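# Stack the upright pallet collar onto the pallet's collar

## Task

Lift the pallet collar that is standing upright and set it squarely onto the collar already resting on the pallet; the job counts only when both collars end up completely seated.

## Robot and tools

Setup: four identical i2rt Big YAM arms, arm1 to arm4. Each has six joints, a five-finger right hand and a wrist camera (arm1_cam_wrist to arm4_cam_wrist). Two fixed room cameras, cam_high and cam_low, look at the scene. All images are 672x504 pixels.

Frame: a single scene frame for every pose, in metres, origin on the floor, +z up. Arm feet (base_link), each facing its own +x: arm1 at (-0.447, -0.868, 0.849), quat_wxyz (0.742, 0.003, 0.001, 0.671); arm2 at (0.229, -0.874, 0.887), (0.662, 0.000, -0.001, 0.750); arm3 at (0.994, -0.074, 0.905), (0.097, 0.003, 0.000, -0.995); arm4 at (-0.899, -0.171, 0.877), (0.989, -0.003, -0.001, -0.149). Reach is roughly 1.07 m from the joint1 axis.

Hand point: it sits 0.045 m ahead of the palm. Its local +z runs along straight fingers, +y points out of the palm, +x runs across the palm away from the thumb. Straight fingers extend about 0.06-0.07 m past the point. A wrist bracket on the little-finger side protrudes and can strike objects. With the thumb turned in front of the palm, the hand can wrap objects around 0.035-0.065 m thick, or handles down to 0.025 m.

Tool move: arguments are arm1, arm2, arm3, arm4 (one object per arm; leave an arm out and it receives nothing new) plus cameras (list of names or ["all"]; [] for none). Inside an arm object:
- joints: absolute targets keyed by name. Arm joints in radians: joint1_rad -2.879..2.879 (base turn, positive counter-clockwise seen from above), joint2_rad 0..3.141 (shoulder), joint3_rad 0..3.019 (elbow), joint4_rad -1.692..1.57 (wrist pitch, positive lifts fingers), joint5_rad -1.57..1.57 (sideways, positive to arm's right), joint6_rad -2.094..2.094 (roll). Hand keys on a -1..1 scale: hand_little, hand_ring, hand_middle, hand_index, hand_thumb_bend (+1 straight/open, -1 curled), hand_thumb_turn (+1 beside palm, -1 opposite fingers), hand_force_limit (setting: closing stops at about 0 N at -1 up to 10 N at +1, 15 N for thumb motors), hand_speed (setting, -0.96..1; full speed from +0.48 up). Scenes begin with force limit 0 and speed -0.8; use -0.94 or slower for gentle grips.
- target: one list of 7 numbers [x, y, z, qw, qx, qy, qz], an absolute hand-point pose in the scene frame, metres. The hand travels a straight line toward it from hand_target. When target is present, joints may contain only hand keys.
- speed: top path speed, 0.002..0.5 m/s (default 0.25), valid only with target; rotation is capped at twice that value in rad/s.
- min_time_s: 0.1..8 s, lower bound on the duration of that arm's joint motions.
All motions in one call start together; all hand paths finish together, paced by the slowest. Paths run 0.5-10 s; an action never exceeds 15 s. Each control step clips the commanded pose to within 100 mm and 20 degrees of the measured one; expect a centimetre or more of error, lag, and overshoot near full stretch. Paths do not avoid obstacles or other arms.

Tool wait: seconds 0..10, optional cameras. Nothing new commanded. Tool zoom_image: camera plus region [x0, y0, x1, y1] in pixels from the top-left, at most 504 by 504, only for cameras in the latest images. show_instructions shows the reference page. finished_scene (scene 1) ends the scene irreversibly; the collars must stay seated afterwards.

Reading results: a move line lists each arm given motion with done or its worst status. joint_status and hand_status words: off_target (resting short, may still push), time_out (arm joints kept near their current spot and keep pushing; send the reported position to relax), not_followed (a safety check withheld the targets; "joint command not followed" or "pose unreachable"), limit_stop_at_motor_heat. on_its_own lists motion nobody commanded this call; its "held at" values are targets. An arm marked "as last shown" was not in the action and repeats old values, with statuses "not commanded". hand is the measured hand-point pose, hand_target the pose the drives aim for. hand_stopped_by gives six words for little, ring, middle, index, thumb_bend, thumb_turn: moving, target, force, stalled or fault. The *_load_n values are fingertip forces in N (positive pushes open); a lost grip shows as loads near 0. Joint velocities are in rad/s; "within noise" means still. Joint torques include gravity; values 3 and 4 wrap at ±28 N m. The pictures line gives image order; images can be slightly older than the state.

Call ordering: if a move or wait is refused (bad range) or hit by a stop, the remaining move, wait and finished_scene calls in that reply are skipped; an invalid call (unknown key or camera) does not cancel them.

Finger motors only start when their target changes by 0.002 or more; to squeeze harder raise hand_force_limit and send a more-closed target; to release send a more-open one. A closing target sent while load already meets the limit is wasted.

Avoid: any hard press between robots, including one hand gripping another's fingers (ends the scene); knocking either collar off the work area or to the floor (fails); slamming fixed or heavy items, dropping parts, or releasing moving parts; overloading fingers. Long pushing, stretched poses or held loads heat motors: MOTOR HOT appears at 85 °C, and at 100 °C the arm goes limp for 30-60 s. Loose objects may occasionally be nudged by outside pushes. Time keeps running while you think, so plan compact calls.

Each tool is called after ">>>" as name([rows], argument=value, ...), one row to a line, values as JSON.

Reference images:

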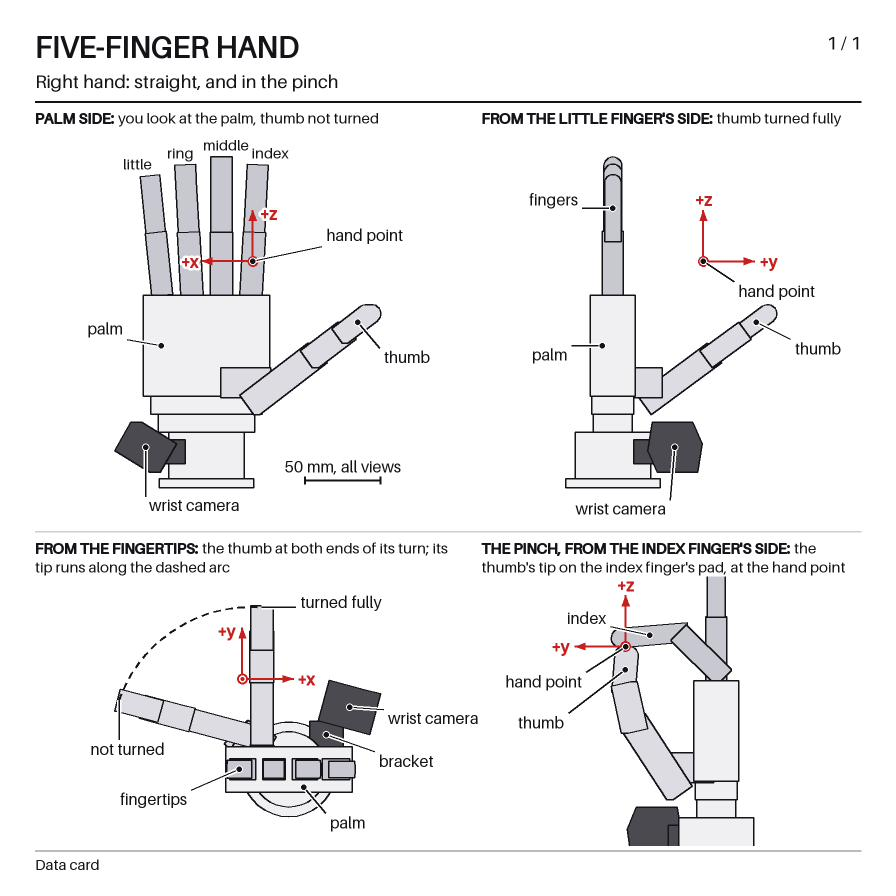

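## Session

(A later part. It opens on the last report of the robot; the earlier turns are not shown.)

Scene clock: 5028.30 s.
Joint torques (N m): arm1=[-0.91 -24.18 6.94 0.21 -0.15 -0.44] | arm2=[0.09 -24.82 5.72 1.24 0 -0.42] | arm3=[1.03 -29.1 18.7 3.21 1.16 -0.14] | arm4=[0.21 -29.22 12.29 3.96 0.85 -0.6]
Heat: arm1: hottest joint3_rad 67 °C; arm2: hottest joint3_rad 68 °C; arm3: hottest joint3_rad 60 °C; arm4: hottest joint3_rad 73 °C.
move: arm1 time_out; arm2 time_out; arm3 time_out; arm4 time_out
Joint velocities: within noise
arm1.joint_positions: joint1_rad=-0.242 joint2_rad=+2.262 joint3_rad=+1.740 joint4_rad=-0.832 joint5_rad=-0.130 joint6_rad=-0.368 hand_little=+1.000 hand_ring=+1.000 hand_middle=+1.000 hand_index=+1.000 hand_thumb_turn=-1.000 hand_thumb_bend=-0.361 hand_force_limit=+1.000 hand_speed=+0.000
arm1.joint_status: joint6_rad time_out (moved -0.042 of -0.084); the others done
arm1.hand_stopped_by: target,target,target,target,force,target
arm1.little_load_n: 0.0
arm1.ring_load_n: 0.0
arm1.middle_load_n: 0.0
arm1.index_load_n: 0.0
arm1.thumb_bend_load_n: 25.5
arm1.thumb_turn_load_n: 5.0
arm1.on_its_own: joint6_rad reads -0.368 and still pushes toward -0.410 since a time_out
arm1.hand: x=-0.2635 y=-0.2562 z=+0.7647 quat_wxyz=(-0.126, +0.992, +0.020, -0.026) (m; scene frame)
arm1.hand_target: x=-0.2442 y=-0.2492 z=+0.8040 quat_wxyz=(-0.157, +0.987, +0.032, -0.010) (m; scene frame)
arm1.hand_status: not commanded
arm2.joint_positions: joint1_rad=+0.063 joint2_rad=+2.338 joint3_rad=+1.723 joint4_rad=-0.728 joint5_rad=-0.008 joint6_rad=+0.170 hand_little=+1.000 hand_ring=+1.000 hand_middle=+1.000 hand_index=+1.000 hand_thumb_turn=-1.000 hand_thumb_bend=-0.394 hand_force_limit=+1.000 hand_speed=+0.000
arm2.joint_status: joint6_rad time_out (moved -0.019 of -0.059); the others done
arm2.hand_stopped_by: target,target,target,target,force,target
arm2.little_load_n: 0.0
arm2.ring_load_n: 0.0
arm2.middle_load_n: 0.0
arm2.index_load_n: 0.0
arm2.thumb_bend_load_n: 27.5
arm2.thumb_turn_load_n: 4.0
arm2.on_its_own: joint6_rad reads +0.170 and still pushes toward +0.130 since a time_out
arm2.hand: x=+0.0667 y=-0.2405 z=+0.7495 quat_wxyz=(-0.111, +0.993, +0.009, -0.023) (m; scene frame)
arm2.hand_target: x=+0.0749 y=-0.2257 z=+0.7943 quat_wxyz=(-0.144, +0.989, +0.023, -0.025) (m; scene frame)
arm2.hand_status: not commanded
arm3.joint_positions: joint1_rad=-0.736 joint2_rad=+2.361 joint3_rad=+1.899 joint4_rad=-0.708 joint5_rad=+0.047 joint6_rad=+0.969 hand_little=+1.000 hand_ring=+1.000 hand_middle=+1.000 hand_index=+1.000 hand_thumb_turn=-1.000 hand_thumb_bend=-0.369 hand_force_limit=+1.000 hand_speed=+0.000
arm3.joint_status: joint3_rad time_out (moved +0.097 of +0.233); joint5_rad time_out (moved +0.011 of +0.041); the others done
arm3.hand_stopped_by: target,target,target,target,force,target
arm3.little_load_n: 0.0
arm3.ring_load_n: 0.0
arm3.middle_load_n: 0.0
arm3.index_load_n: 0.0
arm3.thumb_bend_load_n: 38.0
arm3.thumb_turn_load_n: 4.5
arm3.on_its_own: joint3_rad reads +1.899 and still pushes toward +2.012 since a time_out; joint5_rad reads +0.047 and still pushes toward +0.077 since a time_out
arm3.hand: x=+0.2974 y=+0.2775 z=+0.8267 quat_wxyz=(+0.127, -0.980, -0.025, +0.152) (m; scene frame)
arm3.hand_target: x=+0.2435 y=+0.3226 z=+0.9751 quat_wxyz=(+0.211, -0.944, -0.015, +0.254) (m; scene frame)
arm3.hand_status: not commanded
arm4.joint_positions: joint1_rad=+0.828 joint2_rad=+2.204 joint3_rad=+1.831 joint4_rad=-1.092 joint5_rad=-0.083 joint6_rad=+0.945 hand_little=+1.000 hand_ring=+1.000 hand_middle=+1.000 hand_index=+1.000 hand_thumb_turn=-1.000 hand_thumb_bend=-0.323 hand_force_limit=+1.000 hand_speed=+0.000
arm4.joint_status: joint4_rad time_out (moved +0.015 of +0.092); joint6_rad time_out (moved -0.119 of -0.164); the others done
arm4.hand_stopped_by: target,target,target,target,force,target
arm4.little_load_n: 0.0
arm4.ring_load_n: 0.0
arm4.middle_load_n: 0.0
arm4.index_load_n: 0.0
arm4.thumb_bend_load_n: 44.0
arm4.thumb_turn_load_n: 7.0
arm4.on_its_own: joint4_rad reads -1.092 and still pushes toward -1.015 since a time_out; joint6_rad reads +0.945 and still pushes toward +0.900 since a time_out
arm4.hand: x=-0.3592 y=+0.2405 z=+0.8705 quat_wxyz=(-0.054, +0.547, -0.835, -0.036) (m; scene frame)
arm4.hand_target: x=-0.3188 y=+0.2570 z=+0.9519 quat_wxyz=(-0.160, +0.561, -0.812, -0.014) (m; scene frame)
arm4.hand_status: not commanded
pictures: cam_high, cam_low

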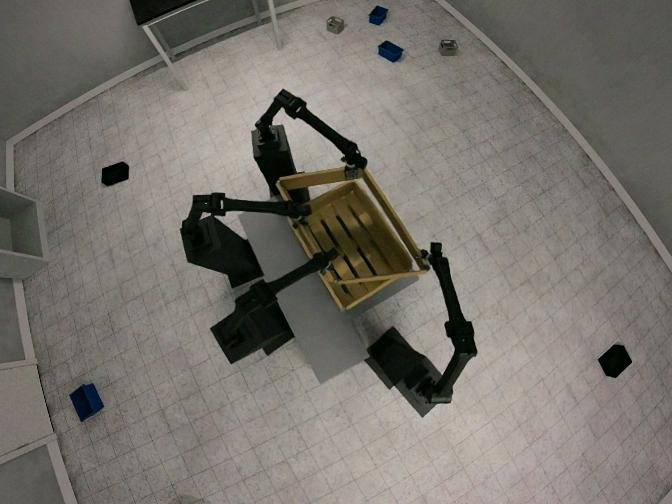

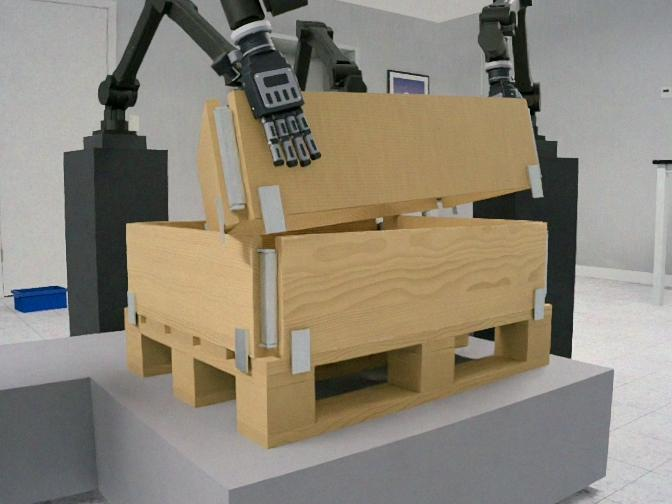

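>>> move(arm1={"joints": {"joint1_rad": -0.345, "joint2_rad": 2.178, "joint3_rad": 1.690, "joint4_rad": -0.800, "joint5_rad": -0.152, "joint6_rad": -0.475}, "min_time_s": 5}, arm2={"joints": {"joint1_rad": -0.020, "joint2_rad": 2.195, "joint3_rad": 1.540, "joint4_rad": -0.620, "joint5_rad": -0.019, "joint6_rad": 0.08}, "min_time_s": 5}, arm3={"joints": {"joint1_rad": -0.718, "joint2_rad": 2.318, "joint3_rad": 2.197, "joint4_rad": -0.731, "joint5_rad": 0.086, "joint6_rad": 1.0}, "min_time_s": 5}, arm4={"joints": {"joint1_rad": 0.840, "joint2_rad": 2.065, "joint3_rad": 1.769, "joint4_rad": -0.978, "joint5_rad": -0.065, "joint6_rad": 0.755}, "min_time_s": 5}, cameras=["cam_low", "cam_high"])

>>> zoom_image(camera="cam_low", region=[180, 150, 350, 300])

>>> zoom_image(camera="cam_high", region=[260, 150, 440, 320])

Scene clock: 5067.43 s.
Joint torques (N m): arm1=[-1.32 -23.59 7.23 0.69 -0.21 -0.37] | arm2=[-0.73 -23.65 4.9 1.33 0.21 -0.45] | arm3=[0.21 -30.74 18.99 3.25 1.49 -0.15] | arm4=[0.56 -27.52 11.88 3.95 0.79 -0.65]
Heat: arm1: hottest joint2_rad 61 °C; arm2: hottest joint2_rad 66 °C; arm3: hottest joint3_rad 60 °C; arm4: hottest joint3_rad 65 °C.
move: arm1 done; arm2 time_out; arm3 time_out; arm4 time_out
Joint velocities: within noise
arm1.joint_positions: joint1_rad=-0.320 joint2_rad=+2.240 joint3_rad=+1.684 joint4_rad=-0.816 joint5_rad=-0.148 joint6_rad=-0.440 hand_little=+1.000 hand_ring=+1.000 hand_middle=+1.000 hand_index=+1.000 hand_thumb_turn=-1.000 hand_thumb_bend=-0.361 hand_force_limit=+1.000 hand_speed=+0.000
arm1.joint_status: all done
arm1.hand_stopped_by: target,target,target,target,force,target
arm1.little_load_n: 0.5
arm1.ring_load_n: 0.0
arm1.middle_load_n: 0.0
arm1.index_load_n: 0.0
arm1.thumb_bend_load_n: 27.0
arm1.thumb_turn_load_n: 5.5
arm1.hand: x=-0.2219 y=-0.2891 z=+0.7596 quat_wxyz=(-0.123, +0.992, +0.016, -0.028) (m; scene frame)
arm1.hand_target: x=-0.1977 y=-0.2781 z=+0.7988 quat_wxyz=(-0.161, +0.987, +0.025, -0.008) (m; scene frame)
arm1.hand_status: not commanded
arm2.joint_positions: joint1_rad=+0.005 joint2_rad=+2.271 joint3_rad=+1.552 joint4_rad=-0.620 joint5_rad=-0.025 joint6_rad=+0.121 hand_little=+1.000 hand_ring=+1.000 hand_middle=+1.000 hand_index=+1.000 hand_thumb_turn=-1.000 hand_thumb_bend=-0.394 hand_force_limit=+1.000 hand_speed=+0.000
arm2.joint_status: joint6_rad time_out (moved -0.048 of -0.090); the others done
arm2.hand_stopped_by: target,target,target,target,force,target
arm2.little_load_n: 0.0
arm2.ring_load_n: 0.0
arm2.middle_load_n: 0.0
arm2.index_load_n: 0.0
arm2.thumb_bend_load_n: 29.5
arm2.thumb_turn_load_n: 4.5
arm2.on_its_own: joint6_rad reads +0.121 and still pushes toward +0.080 since a time_out
arm2.hand: x=+0.1084 y=-0.2729 z=+0.7392 quat_wxyz=(-0.113, +0.993, +0.006, -0.026) (m; scene frame)
arm2.hand_target: x=+0.1258 y=-0.2575 z=+0.7804 quat_wxyz=(-0.146, +0.989, +0.014, -0.022) (m; scene frame)
arm2.hand_status: not commanded
arm3.joint_positions: joint1_rad=-0.702 joint2_rad=+2.441 joint3_rad=+2.048 joint4_rad=-0.782 joint5_rad=+0.049 joint6_rad=+1.009 hand_little=+1.000 hand_ring=+1.000 hand_middle=+1.000 hand_index=+1.000 hand_thumb_turn=-1.000 hand_thumb_bend=-0.369 hand_force_limit=+1.000 hand_speed=+0.000
arm3.joint_status: joint3_rad time_out (moved +0.148 of +0.298); joint5_rad time_out (moved +0.002 of +0.039); the others done
arm3.hand_stopped_by: target,target,target,target,force,target
arm3.little_load_n: 0.0
arm3.ring_load_n: 0.0
arm3.middle_load_n: 0.0
arm3.index_load_n: 0.0
arm3.thumb_bend_load_n: 37.0
arm3.thumb_turn_load_n: 5.5
arm3.on_its_own: joint3_rad reads +2.048 and still pushes toward +2.160 since a time_out; joint5_rad reads +0.049 and still pushes toward +0.086 since a time_out
arm3.hand: x=+0.2611 y=+0.2675 z=+0.8248 quat_wxyz=(+0.121, -0.980, -0.023, +0.154) (m; scene frame)
arm3.hand_target: x=+0.2118 y=+0.3190 z=+0.9869 quat_wxyz=(+0.209, -0.942, -0.009, +0.262) (m; scene frame)
arm3.hand_status: not commanded
arm4.joint_positions: joint1_rad=+0.837 joint2_rad=+2.147 joint3_rad=+1.727 joint4_rad=-1.055 joint5_rad=-0.090 joint6_rad=+0.805 hand_little=+1.000 hand_ring=+1.000 hand_middle=+1.000 hand_index=+1.000 hand_thumb_turn=-1.000 hand_thumb_bend=-0.323 hand_force_limit=+1.000 hand_speed=+0.000
arm4.joint_status: joint4_rad time_out (moved +0.037 of +0.114); joint6_rad time_out (moved -0.140 of -0.190); the others done
arm4.hand_stopped_by: target,target,target,target,force,target
arm4.little_load_n: -0.5
arm4.ring_load_n: 0.0
arm4.middle_load_n: 0.0
arm4.index_load_n: -0.5
arm4.thumb_bend_load_n: 42.5
arm4.thumb_turn_load_n: 7.5
arm4.on_its_own: joint4_rad reads -1.055 and still pushes toward -0.978 since a time_out; joint6_rad reads +0.805 and still pushes toward +0.755 since a time_out
arm4.hand: x=-0.3916 y=+0.2270 z=+0.8691 quat_wxyz=(-0.052, +0.608, -0.792, -0.036) (m; scene frame)
arm4.hand_target: x=-0.3538 y=+0.2458 z=+0.9370 quat_wxyz=(-0.149, +0.625, -0.766, -0.009) (m; scene frame)
arm4.hand_status: not commanded
pictures: cam_high, cam_low

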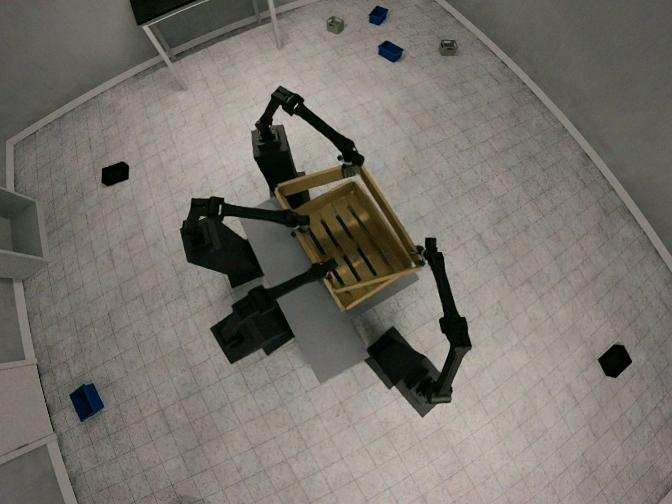

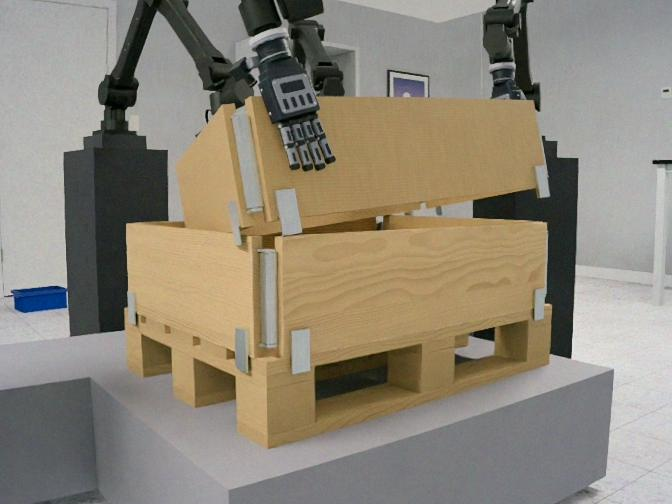

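Scaled by 2.965 from the camera's 672x504 image, which has a finer 960x720 frame.

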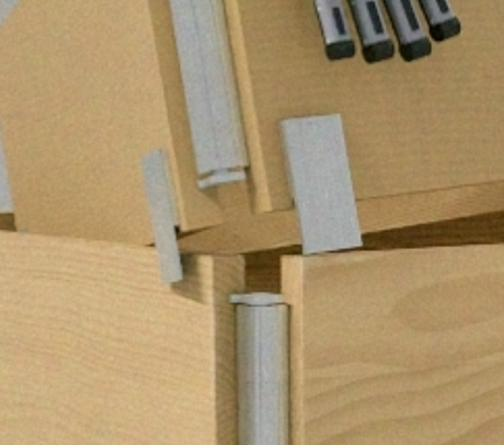

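Scaled by 2.800 from the camera's 672x504 image, which has a finer 960x720 frame.

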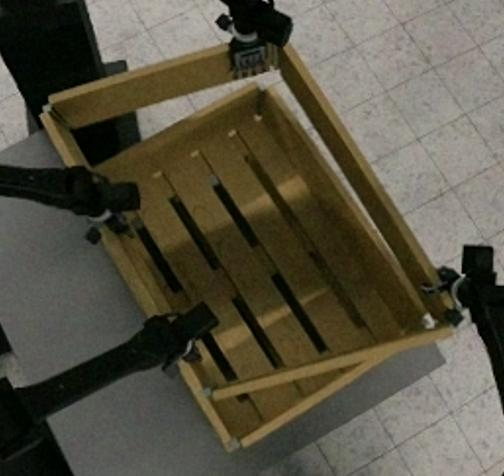

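>>> move(cameras=["all"])

Scene clock: 5090.40 s.
Joint torques (N m): arm1=[-1.32 -23.65 7.23 0.65 -0.21 -0.37] | arm2=[-0.67 -23.82 4.96 1.32 0.23 -0.45] | arm3=[0.09 -31.15 18.88 3.34 1.45 -0.18] | arm4=[0.62 -27.52 11.88 3.96 0.8 -0.65]
Heat: arm1: hottest joint3_rad 58 °C; arm2: hottest joint2_rad 72 °C; arm3: hottest joint3_rad 61 °C; arm4: hottest joint3_rad 59 °C.
Joint velocities: within noise
arm1.joint_positions: joint1_rad=-0.320 joint2_rad=+2.240 joint3_rad=+1.684 joint4_rad=-0.816 joint5_rad=-0.148 joint6_rad=-0.440 hand_little=+1.000 hand_ring=+1.000 hand_middle=+1.000 hand_index=+1.000 hand_thumb_turn=-1.000 hand_thumb_bend=-0.361 hand_force_limit=+1.000 hand_speed=+0.000
arm1.joint_status: all done
arm1.hand_stopped_by: target,target,target,target,force,target
arm1.little_load_n: 0.0
arm1.ring_load_n: 0.0
arm1.middle_load_n: 0.0
arm1.index_load_n: 0.0
arm1.thumb_bend_load_n: 27.5
arm1.thumb_turn_load_n: 5.5
arm1.hand: x=-0.2219 y=-0.2891 z=+0.7596 quat_wxyz=(-0.123, +0.992, +0.016, -0.028) (m; scene frame)
arm1.hand_target: x=-0.1977 y=-0.2781 z=+0.7988 quat_wxyz=(-0.161, +0.987, +0.025, -0.008) (m; scene frame)
arm1.hand_status: not commanded
arm2.joint_positions: joint1_rad=+0.005 joint2_rad=+2.271 joint3_rad=+1.552 joint4_rad=-0.620 joint5_rad=-0.025 joint6_rad=+0.121 hand_little=+1.000 hand_ring=+1.000 hand_middle=+1.000 hand_index=+1.000 hand_thumb_turn=-1.000 hand_thumb_bend=-0.394 hand_force_limit=+1.000 hand_speed=+0.000
arm2.joint_status: joint6_rad time_out (moved -0.048 of -0.090); the others done
arm2.hand_stopped_by: target,target,target,target,force,target
arm2.little_load_n: 0.0
arm2.ring_load_n: 0.0
arm2.middle_load_n: 0.0
arm2.index_load_n: 0.0
arm2.thumb_bend_load_n: 29.5
arm2.thumb_turn_load_n: 5.0
arm2.on_its_own: joint6_rad reads +0.121 and still pushes toward +0.080 since a time_out
arm2.hand: x=+0.1084 y=-0.2729 z=+0.7392 quat_wxyz=(-0.113, +0.993, +0.006, -0.026) (m; scene frame)
arm2.hand_target: x=+0.1258 y=-0.2575 z=+0.7804 quat_wxyz=(-0.146, +0.989, +0.014, -0.022) (m; scene frame)
arm2.hand_status: not commanded
arm3.joint_positions: joint1_rad=-0.702 joint2_rad=+2.441 joint3_rad=+2.048 joint4_rad=-0.782 joint5_rad=+0.049 joint6_rad=+1.009 hand_little=+1.000 hand_ring=+1.000 hand_middle=+1.000 hand_index=+1.000 hand_thumb_turn=-1.000 hand_thumb_bend=-0.369 hand_force_limit=+1.000 hand_speed=+0.000
arm3.joint_status: joint3_rad time_out (moved +0.148 of +0.298); joint5_rad time_out (moved +0.002 of +0.039); the others done
arm3.hand_stopped_by: target,target,target,target,force,target
arm3.little_load_n: 0.0
arm3.ring_load_n: 0.0
arm3.middle_load_n: 0.0
arm3.index_load_n: 0.0
arm3.thumb_bend_load_n: 37.5
arm3.thumb_turn_load_n: 5.5
arm3.on_its_own: joint3_rad reads +2.048 and still pushes toward +2.160 since a time_out; joint5_rad reads +0.049 and still pushes toward +0.086 since a time_out
arm3.hand: x=+0.2611 y=+0.2675 z=+0.8248 quat_wxyz=(+0.121, -0.980, -0.023, +0.154) (m; scene frame)
arm3.hand_target: x=+0.2118 y=+0.3190 z=+0.9869 quat_wxyz=(+0.209, -0.942, -0.009, +0.262) (m; scene frame)
arm3.hand_status: not commanded
arm4.joint_positions: joint1_rad=+0.837 joint2_rad=+2.147 joint3_rad=+1.727 joint4_rad=-1.055 joint5_rad=-0.090 joint6_rad=+0.805 hand_little=+1.000 hand_ring=+1.000 hand_middle=+1.000 hand_index=+1.000 hand_thumb_turn=-1.000 hand_thumb_bend=-0.323 hand_force_limit=+1.000 hand_speed=+0.000
arm4.joint_status: joint4_rad time_out (moved +0.037 of +0.114); joint6_rad time_out (moved -0.140 of -0.190); the others done
arm4.hand_stopped_by: target,target,target,target,force,target
arm4.little_load_n: 0.0
arm4.ring_load_n: 0.0
arm4.middle_load_n: 0.0
arm4.index_load_n: 0.0
arm4.thumb_bend_load_n: 42.5
arm4.thumb_turn_load_n: 7.5
arm4.on_its_own: joint4_rad reads -1.055 and still pushes toward -0.978 since a time_out; joint6_rad reads +0.805 and still pushes toward +0.755 since a time_out
arm4.hand: x=-0.3916 y=+0.2270 z=+0.8691 quat_wxyz=(-0.052, +0.608, -0.792, -0.036) (m; scene frame)
arm4.hand_target: x=-0.3538 y=+0.2458 z=+0.9370 quat_wxyz=(-0.149, +0.625, -0.766, -0.009) (m; scene frame)
arm4.hand_status: not commanded
pictures: arm1_cam_wrist, arm2_cam_wrist, arm3_cam_wrist, arm4_cam_wrist, cam_high, cam_low
camera_calibration:
arm1_cam_wrist: T_world_to_cam=[[0.3026, -0.908447, -0.288369, 0.0252251], [-0.759354, -0.412638, 0.503101, -0.67691], [-0.576033, 0.066736, -0.814698, 0.629986], [0, 0, 0, 1]] pos_world=[-0.158755, -0.298446, 0.861077]
arm2_cam_wrist: T_world_to_cam=[[0.319875, -0.927109, -0.195316, -0.152434], [-0.787932, -0.374784, 0.48857, -0.380177], [-0.526159, -0.00238631, -0.850383, 0.801646], [0, 0, 0, 1]] pos_world=[0.171, -0.281894, 0.837677]
arm3_cam_wrist: T_world_to_cam=[[0.231827, -0.924987, -0.301091, 0.435607], [-0.607538, -0.37941, 0.697815, -0.320718], [-0.759706, 0.0211522, -0.649922, 0.848458], [0, 0, 0, 1]] pos_world=[0.348745, 0.2633, 0.906391]
arm4_cam_wrist: T_world_to_cam=[[-0.998986, -0.013979, -0.0428067, -0.355309], [-0.0373279, 0.78878, 0.613541, -0.729226], [0.0251884, 0.614516, -0.788502, 0.676086], [0, 0, 0, 1]] pos_world=[-0.399199, 0.154766, 0.965295]

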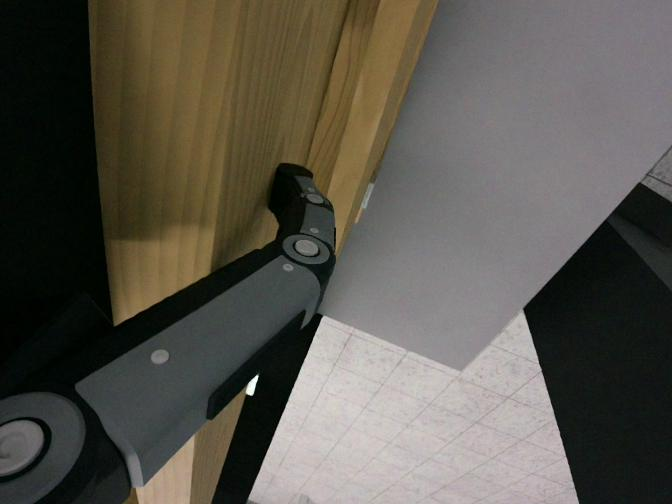

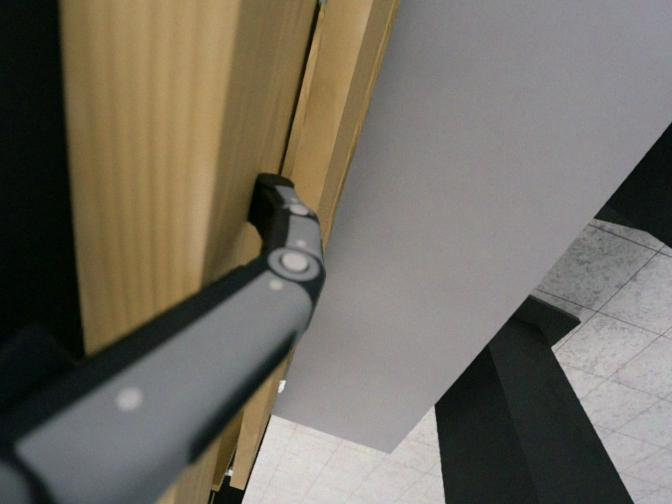

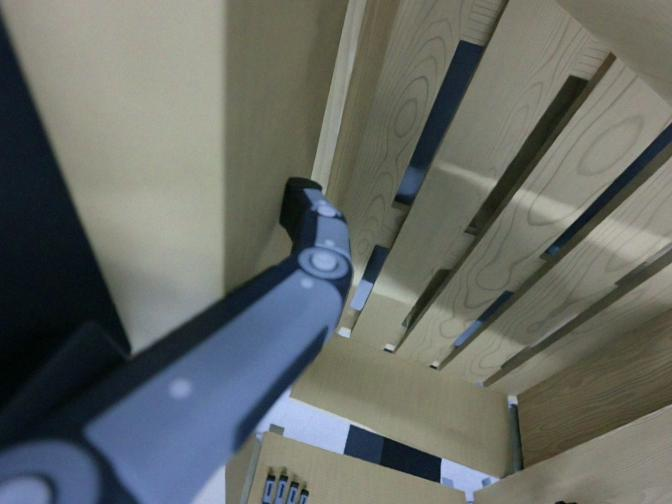

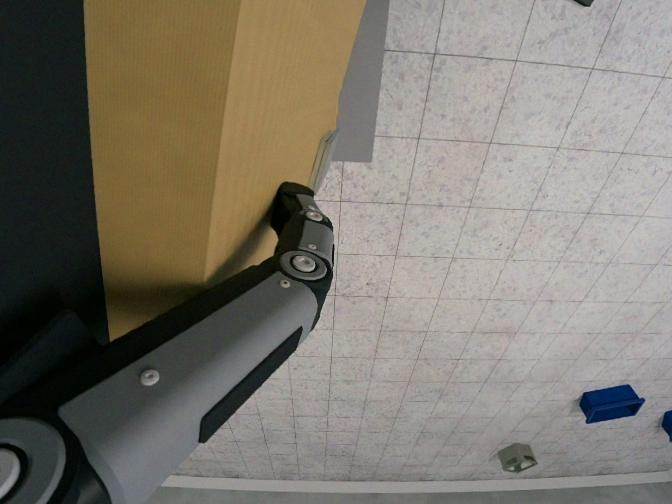

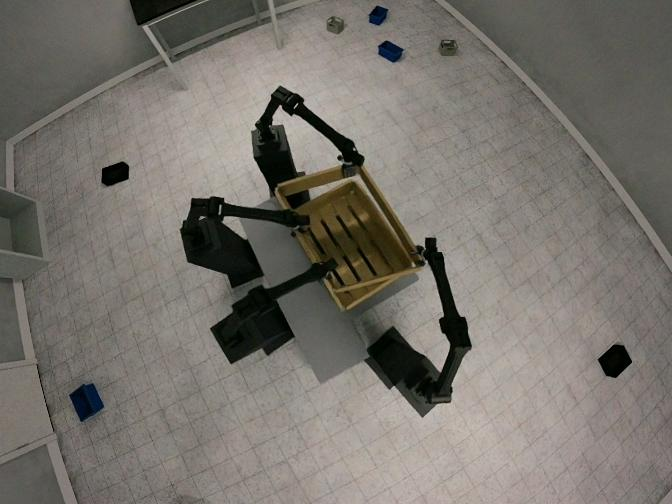

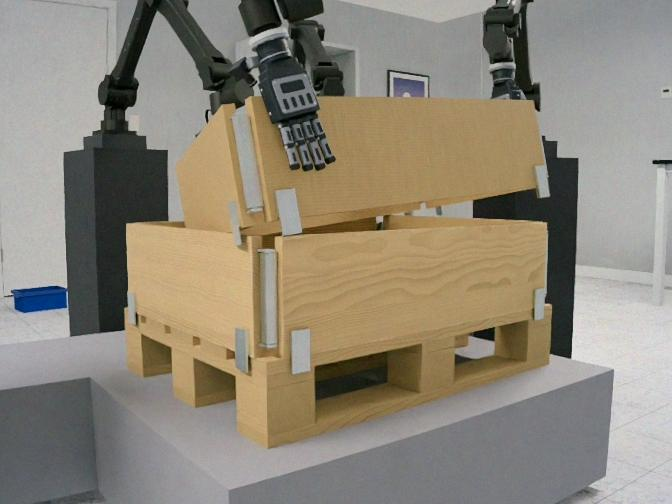

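>>> zoom_image(camera="cam_low", region=[120, 90, 400, 300])

>>> zoom_image(camera="cam_high", region=[250, 140, 450, 320])

Scaled by 1.800 from the camera's 672x504 image, which has a finer 960x720 frame.

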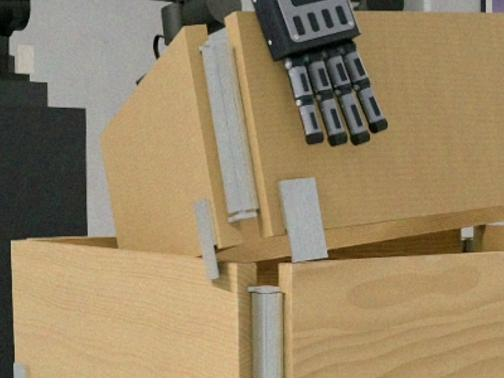

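Scaled by 2.520 from the camera's 672x504 image, which has a finer 960x720 frame.

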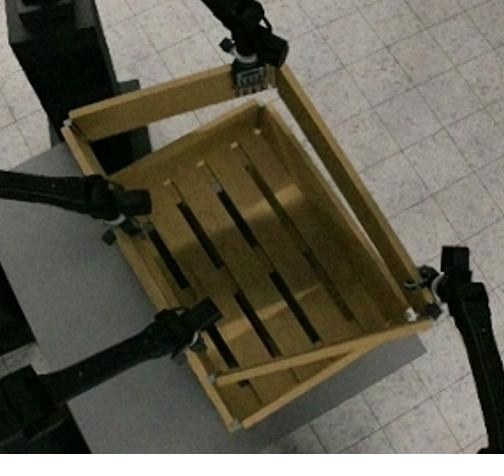

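>>> zoom_image(camera="cam_high", region=[320, 150, 400, 210])

>>> zoom_image(camera="cam_high", region=[380, 230, 440, 290])

>>> zoom_image(camera="cam_high", region=[265, 175, 345, 235])

>>> zoom_image(camera="cam_high", region=[310, 250, 390, 320])

Scaled by 6.300 from the camera's 672x504 image, which has a finer 960x720 frame.

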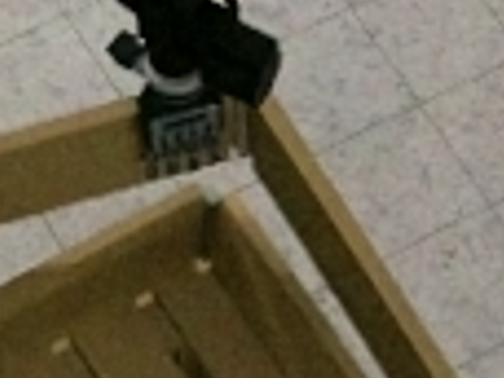

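Scaled by 8.400 from the camera's 672x504 image, which has a finer 960x720 frame.

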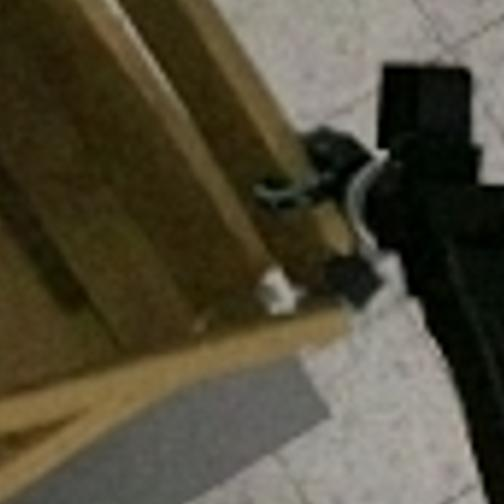

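Scaled by 6.300 from the camera's 672x504 image, which has a finer 960x720 frame.

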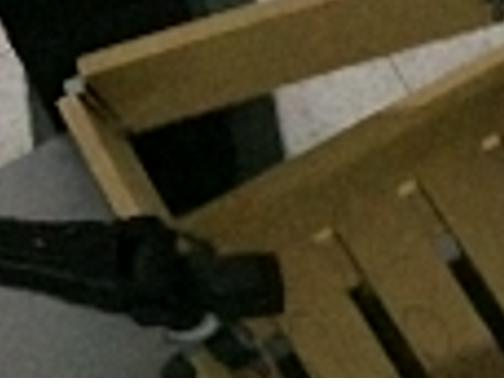

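Scaled by 6.300 from the camera's 672x504 image, which has a finer 960x720 frame.

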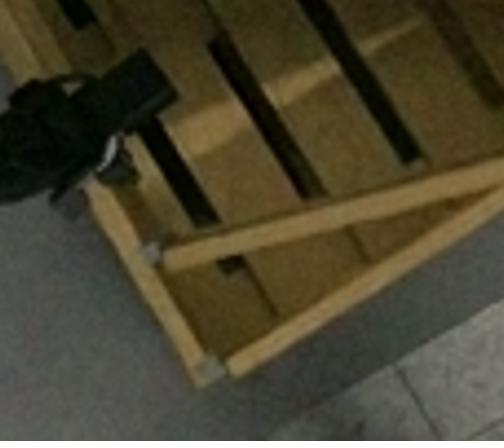

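>>> zoom_image(camera="cam_low", region=[220, 180, 320, 260])

>>> zoom_image(camera="cam_low", region=[470, 150, 560, 240])

>>> zoom_image(camera="cam_low", region=[300, 180, 480, 260])

Scaled by 5.040 from the camera's 672x504 image, which has a finer 960x720 frame.

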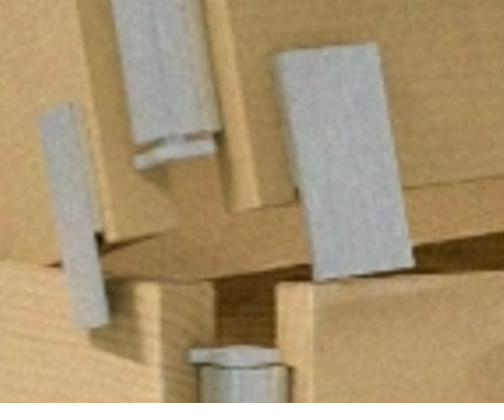

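Scaled by 5.600 from the camera's 672x504 image, which has a finer 960x720 frame.

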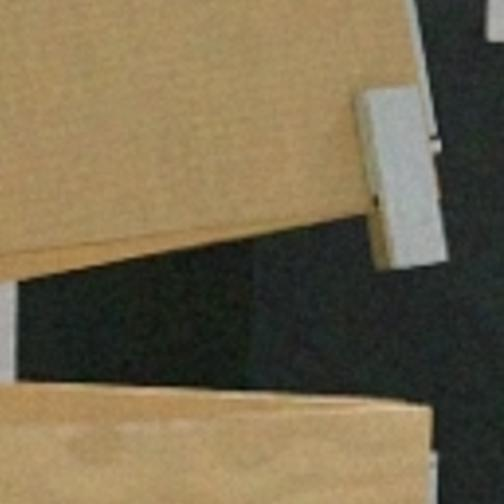

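Scaled by 2.800 from the camera's 672x504 image, which has a finer 960x720 frame.

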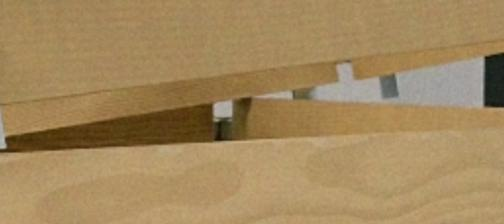

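>>> move(arm1={"joints":{"joint1_rad":-0.321,"joint2_rad":2.200,"joint3_rad":1.687,"joint4_rad":-0.800,"joint5_rad":-0.122,"joint6_rad":-0.451},"min_time_s":5}, arm2={"joints":{"joint1_rad":0.0015,"joint2_rad":2.221,"joint3_rad":1.551,"joint4_rad":-0.646,"joint5_rad":-0.0015,"joint6_rad":0.1025},"min_time_s":5}, arm3={"joints":{"joint1_rad":-0.705,"joint2_rad":2.3775,"joint3_rad":2.206,"joint4_rad":-0.770,"joint5_rad":0.070,"joint6_rad":1.002},"min_time_s":5}, arm4={"joints":{"joint1_rad":0.845,"joint2_rad":2.089,"joint3_rad":1.731,"joint4_rad":-0.928,"joint5_rad":-0.034,"joint6_rad":0.778},"min_time_s":5}, cameras=["cam_low","cam_high"])

>>> zoom_image(camera="cam_low", region=[220, 180, 320, 260])

>>> zoom_image(camera="cam_low", region=[470, 150, 560, 240])

Scene clock: 5285.20 s.
Joint torques (N m): arm1=[0.5 -21.89 6.99 0.64 0.28 -0.18] | arm2=[0.73 -21.77 5.78 0.42 0.75 -0.25] | arm3=[0.91 -28.4 18.84 2.91 0.97 -0.19] | arm4=[0.32 -24.88 10.88 4.57 1.28 -0.42]
Heat: arm1: hottest joint2_rad 57 °C; arm2: hottest joint2_rad 75 °C; arm3: hottest joint3_rad 66 °C; arm4: hottest joint3_rad 55 °C.
move: arm1 done; arm2 done; arm3 time_out; arm4 time_out
Joint velocities: within noise
arm1.joint_positions: joint1_rad=-0.317 joint2_rad=+2.240 joint3_rad=+1.684 joint4_rad=-0.815 joint5_rad=-0.130 joint6_rad=-0.435 hand_little=+1.000 hand_ring=+1.000 hand_middle=+1.000 hand_index=+1.000 hand_thumb_turn=-1.000 hand_thumb_bend=-0.361 hand_force_limit=+1.000 hand_speed=+0.000
arm1.joint_status: all done
arm1.hand_stopped_by: target,target,target,target,force,target
arm1.little_load_n: 0.0
arm1.ring_load_n: 0.0
arm1.middle_load_n: 0.0
arm1.index_load_n: 0.0
arm1.thumb_bend_load_n: 28.5
arm1.thumb_turn_load_n: 6.0
arm1.hand: x=-0.2209 y=-0.2892 z=+0.7591 quat_wxyz=(-0.119, +0.993, +0.015, -0.020) (m; scene frame)
arm1.hand_target: x=-0.2103 y=-0.2789 z=+0.7838 quat_wxyz=(-0.144, +0.989, +0.022, -0.003) (m; scene frame)
arm1.hand_status: not commanded
arm2.joint_positions: joint1_rad=+0.005 joint2_rad=+2.271 joint3_rad=+1.552 joint4_rad=-0.625 joint5_rad=-0.022 joint6_rad=+0.122 hand_little=+1.000 hand_ring=+1.000 hand_middle=+1.000 hand_index=+1.000 hand_thumb_turn=-1.000 hand_thumb_bend=-0.394 hand_force_limit=+1.000 hand_speed=+0.000
arm2.joint_status: all done
arm2.hand_stopped_by: target,target,target,target,force,target
arm2.little_load_n: 0.0
arm2.ring_load_n: 0.0
arm2.middle_load_n: 0.0
arm2.index_load_n: 0.0
arm2.thumb_bend_load_n: 32.5
arm2.thumb_turn_load_n: 5.5
arm2.hand: x=+0.1090 y=-0.2740 z=+0.7391 quat_wxyz=(-0.111, +0.993, +0.005, -0.024) (m; scene frame)
arm2.hand_target: x=+0.1155 y=-0.2667 z=+0.7672 quat_wxyz=(-0.126, +0.992, +0.012, -0.014) (m; scene frame)
arm2.hand_status: not commanded
arm3.joint_positions: joint1_rad=-0.702 joint2_rad=+2.462 joint3_rad=+2.081 joint4_rad=-0.812 joint5_rad=+0.044 joint6_rad=+1.014 hand_little=+1.000 hand_ring=+1.000 hand_middle=+1.000 hand_index=+1.000 hand_thumb_turn=-1.000 hand_thumb_bend=-0.369 hand_force_limit=+1.000 hand_speed=+0.000
arm3.joint_status: joint3_rad time_out (moved +0.034 of +0.158); the others done
arm3.hand_stopped_by: target,target,target,target,force,target
arm3.little_load_n: 0.0
arm3.ring_load_n: 0.0
arm3.middle_load_n: 0.0
arm3.index_load_n: 0.0
arm3.thumb_bend_load_n: 36.0
arm3.thumb_turn_load_n: 5.5
arm3.on_its_own: joint3_rad reads +2.081 and still pushes toward +2.194 since a time_out
arm3.hand: x=+0.2592 y=+0.2676 z=+0.8212 quat_wxyz=(+0.114, -0.982, -0.021, +0.148) (m; scene frame)
arm3.hand_target: x=+0.2084 y=+0.3047 z=+0.9486 quat_wxyz=(+0.185, -0.953, -0.018, +0.240) (m; scene frame)
arm3.hand_status: not commanded
arm4.joint_positions: joint1_rad=+0.845 joint2_rad=+2.140 joint3_rad=+1.702 joint4_rad=-1.018 joint5_rad=-0.072 joint6_rad=+0.805 hand_little=+1.000 hand_ring=+1.000 hand_middle=+1.000 hand_index=+1.000 hand_thumb_turn=-1.000 hand_thumb_bend=-0.309 hand_force_limit=+1.000 hand_speed=+0.000
arm4.joint_status: joint4_rad time_out (moved +0.037 of +0.127); joint5_rad time_out (moved +0.018 of +0.056); the others done
arm4.hand_stopped_by: target,target,target,target,force,target
arm4.little_load_n: 0.0
arm4.ring_load_n: 0.0
arm4.middle_load_n: 0.0
arm4.index_load_n: 0.0
arm4.thumb_bend_load_n: 46.0
arm4.thumb_turn_load_n: 6.0
arm4.on_its_own: joint4_rad reads -1.018 and still pushes toward -0.928 since a time_out; joint5_rad reads -0.072 and still pushes toward -0.034 since a time_out
arm4.hand: x=-0.3933 y=+0.2286 z=+0.8627 quat_wxyz=(-0.060, +0.611, -0.789, -0.027) (m; scene frame)
arm4.hand_target: x=-0.3544 y=+0.2432 z=+0.9063 quat_wxyz=(-0.142, +0.617, -0.774, +0.003) (m; scene frame)
arm4.hand_status: not commanded
pictures: cam_high, cam_low

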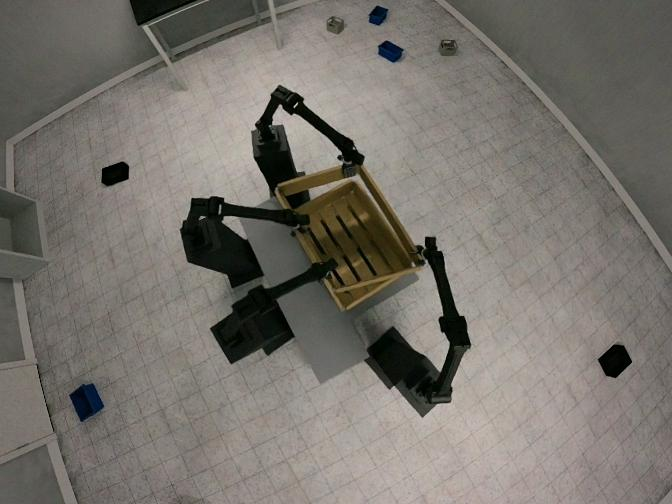

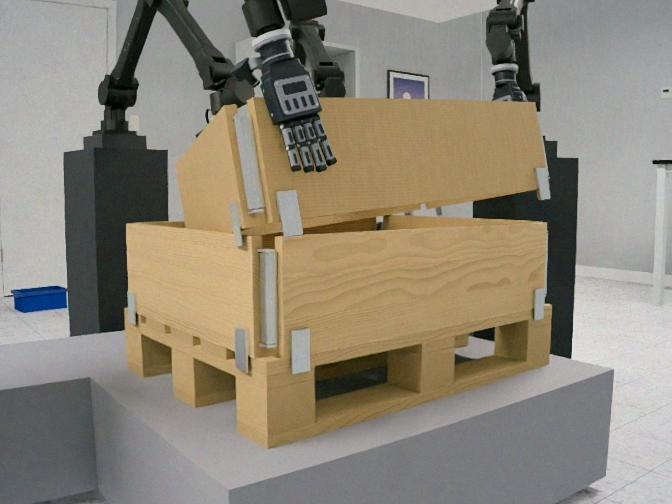

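Scaled by 5.040 from the camera's 672x504 image, which has a finer 960x720 frame.

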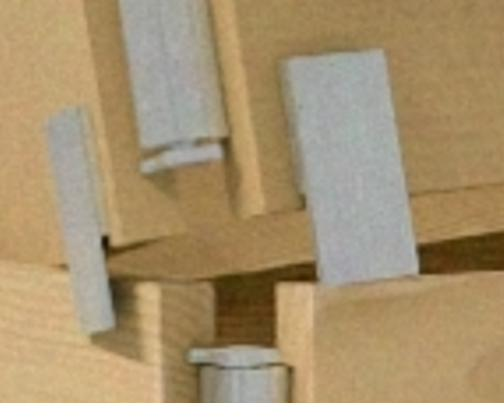

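Scaled by 5.600 from the camera's 672x504 image, which has a finer 960x720 frame.

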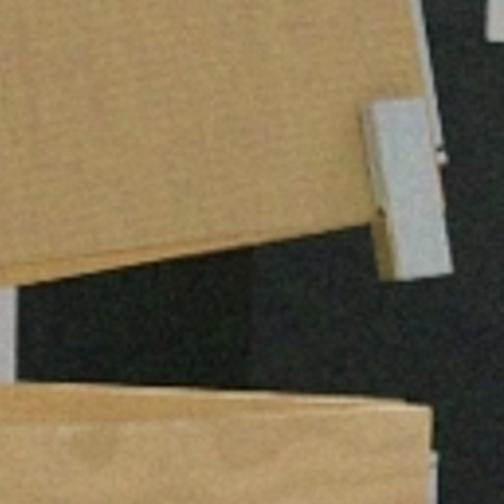

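>>> wait(seconds=0.1, cameras=["arm3_cam_wrist","arm4_cam_wrist","arm1_cam_wrist","cam_high"])

>>> zoom_image(camera="arm3_cam_wrist", region=[200, 0, 500, 220])

>>> zoom_image(camera="cam_high", region=[350, 150, 440, 290])

Scene clock: 5304.70 s.
Joint torques (N m): arm1=[0.5 -21.95 7.02 0.61 0.28 -0.18] | arm2=[0.97 -21.89 5.75 0.43 0.75 -0.24] | arm3=[1.03 -27.93 18.92 2.82 0.98 -0.2] | arm4=[0.32 -24.88 10.86 4.56 1.27 -0.42]
Heat: arm1: hottest joint2_rad 57 °C; arm2: hottest joint2_rad 74 °C; arm3: hottest joint3_rad 67 °C; arm4: hottest joint2_rad 57 °C.
Joint velocities: within noise
arm1.joint_positions: joint1_rad=-0.317 joint2_rad=+2.240 joint3_rad=+1.684 joint4_rad=-0.815 joint5_rad=-0.130 joint6_rad=-0.435 hand_little=+1.000 hand_ring=+1.000 hand_middle=+1.000 hand_index=+1.000 hand_thumb_turn=-1.000 hand_thumb_bend=-0.361 hand_force_limit=+1.000 hand_speed=+0.000
arm1.joint_status: all done
arm1.hand_stopped_by: target,target,target,target,force,target
arm1.little_load_n: 0.0
arm1.ring_load_n: 0.0
arm1.middle_load_n: 0.0
arm1.index_load_n: 0.0
arm1.thumb_bend_load_n: 28.5
arm1.thumb_turn_load_n: 6.0
arm1.hand: x=-0.2209 y=-0.2892 z=+0.7591 quat_wxyz=(-0.119, +0.993, +0.015, -0.020) (m; scene frame)
arm1.hand_target: x=-0.2103 y=-0.2789 z=+0.7838 quat_wxyz=(-0.144, +0.989, +0.022, -0.003) (m; scene frame)
arm1.hand_status: not commanded
arm2.joint_positions: joint1_rad=+0.005 joint2_rad=+2.271 joint3_rad=+1.552 joint4_rad=-0.625 joint5_rad=-0.022 joint6_rad=+0.122 hand_little=+1.000 hand_ring=+1.000 hand_middle=+1.000 hand_index=+1.000 hand_thumb_turn=-1.000 hand_thumb_bend=-0.394 hand_force_limit=+1.000 hand_speed=+0.000
arm2.joint_status: all done
arm2.hand_stopped_by: target,target,target,target,force,target
arm2.little_load_n: 0.0
arm2.ring_load_n: 0.0
arm2.middle_load_n: 0.0
arm2.index_load_n: 0.0
arm2.thumb_bend_load_n: 32.5
arm2.thumb_turn_load_n: 5.5
arm2.hand: x=+0.1090 y=-0.2740 z=+0.7391 quat_wxyz=(-0.111, +0.993, +0.005, -0.024) (m; scene frame)
arm2.hand_target: x=+0.1155 y=-0.2667 z=+0.7672 quat_wxyz=(-0.126, +0.992, +0.012, -0.014) (m; scene frame)
arm2.hand_status: not commanded
arm3.joint_positions: joint1_rad=-0.702 joint2_rad=+2.462 joint3_rad=+2.081 joint4_rad=-0.812 joint5_rad=+0.044 joint6_rad=+1.014 hand_little=+1.000 hand_ring=+1.000 hand_middle=+1.000 hand_index=+1.000 hand_thumb_turn=-1.000 hand_thumb_bend=-0.369 hand_force_limit=+1.000 hand_speed=+0.000
arm3.joint_status: joint3_rad time_out (moved +0.034 of +0.158); the others done
arm3.hand_stopped_by: target,target,target,target,force,target
arm3.little_load_n: 0.0
arm3.ring_load_n: 0.0
arm3.middle_load_n: 0.0
arm3.index_load_n: 0.0
arm3.thumb_bend_load_n: 36.0
arm3.thumb_turn_load_n: 5.5
arm3.on_its_own: joint3_rad reads +2.081 and still pushes toward +2.194 since a time_out
arm3.hand: x=+0.2592 y=+0.2676 z=+0.8212 quat_wxyz=(+0.114, -0.982, -0.021, +0.148) (m; scene frame)
arm3.hand_target: x=+0.2084 y=+0.3047 z=+0.9486 quat_wxyz=(+0.185, -0.953, -0.018, +0.240) (m; scene frame)
arm3.hand_status: not commanded
arm4.joint_positions: joint1_rad=+0.845 joint2_rad=+2.140 joint3_rad=+1.702 joint4_rad=-1.018 joint5_rad=-0.072 joint6_rad=+0.805 hand_little=+1.000 hand_ring=+1.000 hand_middle=+1.000 hand_index=+1.000 hand_thumb_turn=-1.000 hand_thumb_bend=-0.309 hand_force_limit=+1.000 hand_speed=+0.000
arm4.joint_status: joint4_rad time_out (moved +0.037 of +0.127); joint5_rad time_out (moved +0.018 of +0.056); the others done
arm4.hand_stopped_by: target,target,target,target,force,target
arm4.little_load_n: 0.0
arm4.ring_load_n: 0.0
arm4.middle_load_n: 0.0
arm4.index_load_n: 0.0
arm4.thumb_bend_load_n: 46.0
arm4.thumb_turn_load_n: 6.5
arm4.on_its_own: joint4_rad reads -1.018 and still pushes toward -0.928 since a time_out; joint5_rad reads -0.072 and still pushes toward -0.034 since a time_out
arm4.hand: x=-0.3933 y=+0.2286 z=+0.8627 quat_wxyz=(-0.060, +0.611, -0.789, -0.027) (m; scene frame)
arm4.hand_target: x=-0.3544 y=+0.2432 z=+0.9063 quat_wxyz=(-0.142, +0.617, -0.774, +0.003) (m; scene frame)
arm4.hand_status: not commanded
wait: 0.10 s; at rest from the start
pictures: arm1_cam_wrist, arm3_cam_wrist, arm4_cam_wrist, cam_high
camera_calibration:
arm1_cam_wrist: T_world_to_cam=[[0.302141, -0.911934, -0.277645, 0.0154048], [-0.769318, -0.405255, 0.49388, -0.668996], [-0.562903, 0.0643755, -0.824012, 0.639424], [0, 0, 0, 1]] pos_world=[-0.159392, -0.298229, 0.861574]
arm3_cam_wrist: T_world_to_cam=[[0.232492, -0.929515, -0.286268, 0.423834], [-0.616804, -0.368485, 0.695537, -0.318023], [-0.751997, 0.0148646, -0.658999, 0.851759], [0, 0, 0, 1]] pos_world=[0.345824, 0.264112, 0.903835]
arm4_cam_wrist: T_world_to_cam=[[-0.997518, -0.0213058, -0.0671056, -0.334049], [-0.0577968, 0.792094, 0.607656, -0.730259], [0.0402073, 0.610027, -0.79136, 0.679542], [0, 0, 0, 1]] pos_world=[-0.402749, 0.156778, 0.959092]

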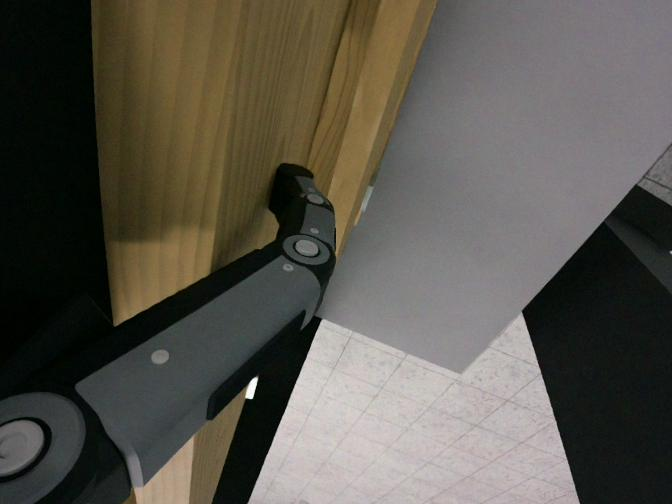

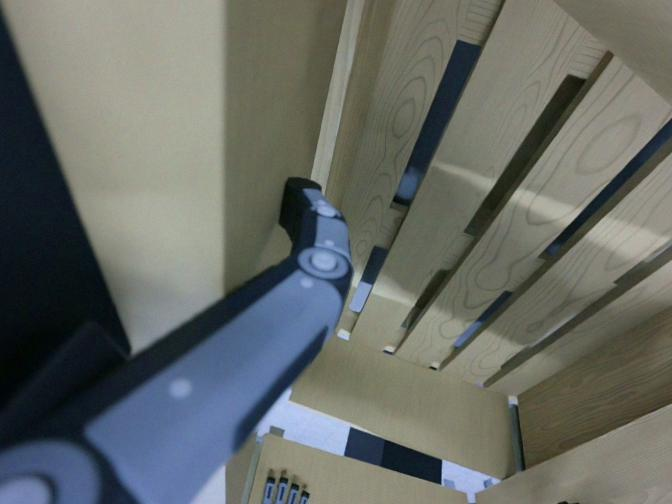

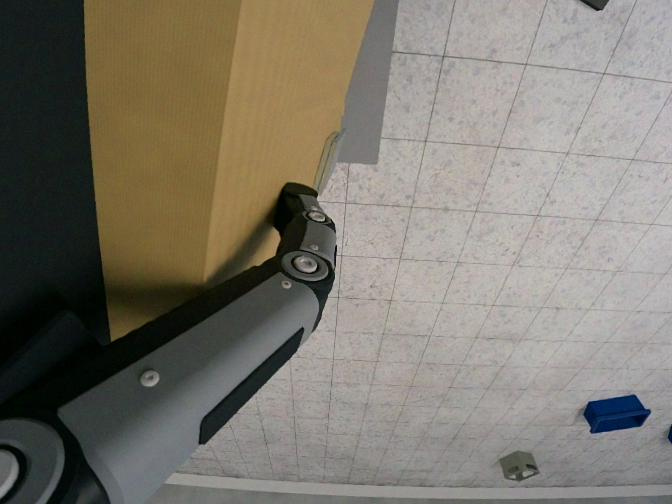

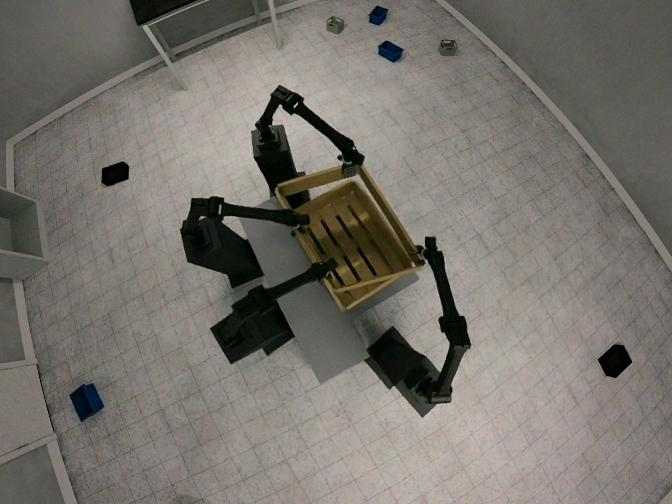

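Scaled by 1.680 from the camera's 672x504 image, which has a finer 960x720 frame.

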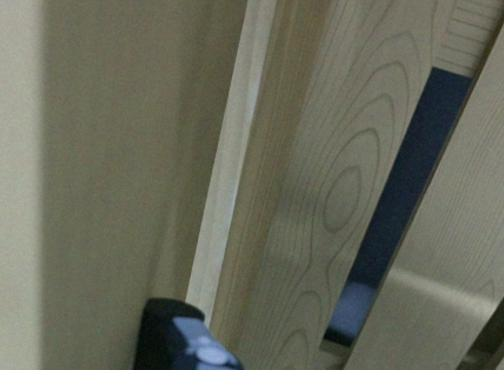

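Scaled by 3.600 from the camera's 672x504 image, which has a finer 960x720 frame.

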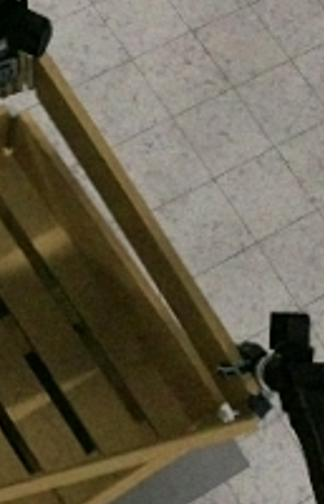

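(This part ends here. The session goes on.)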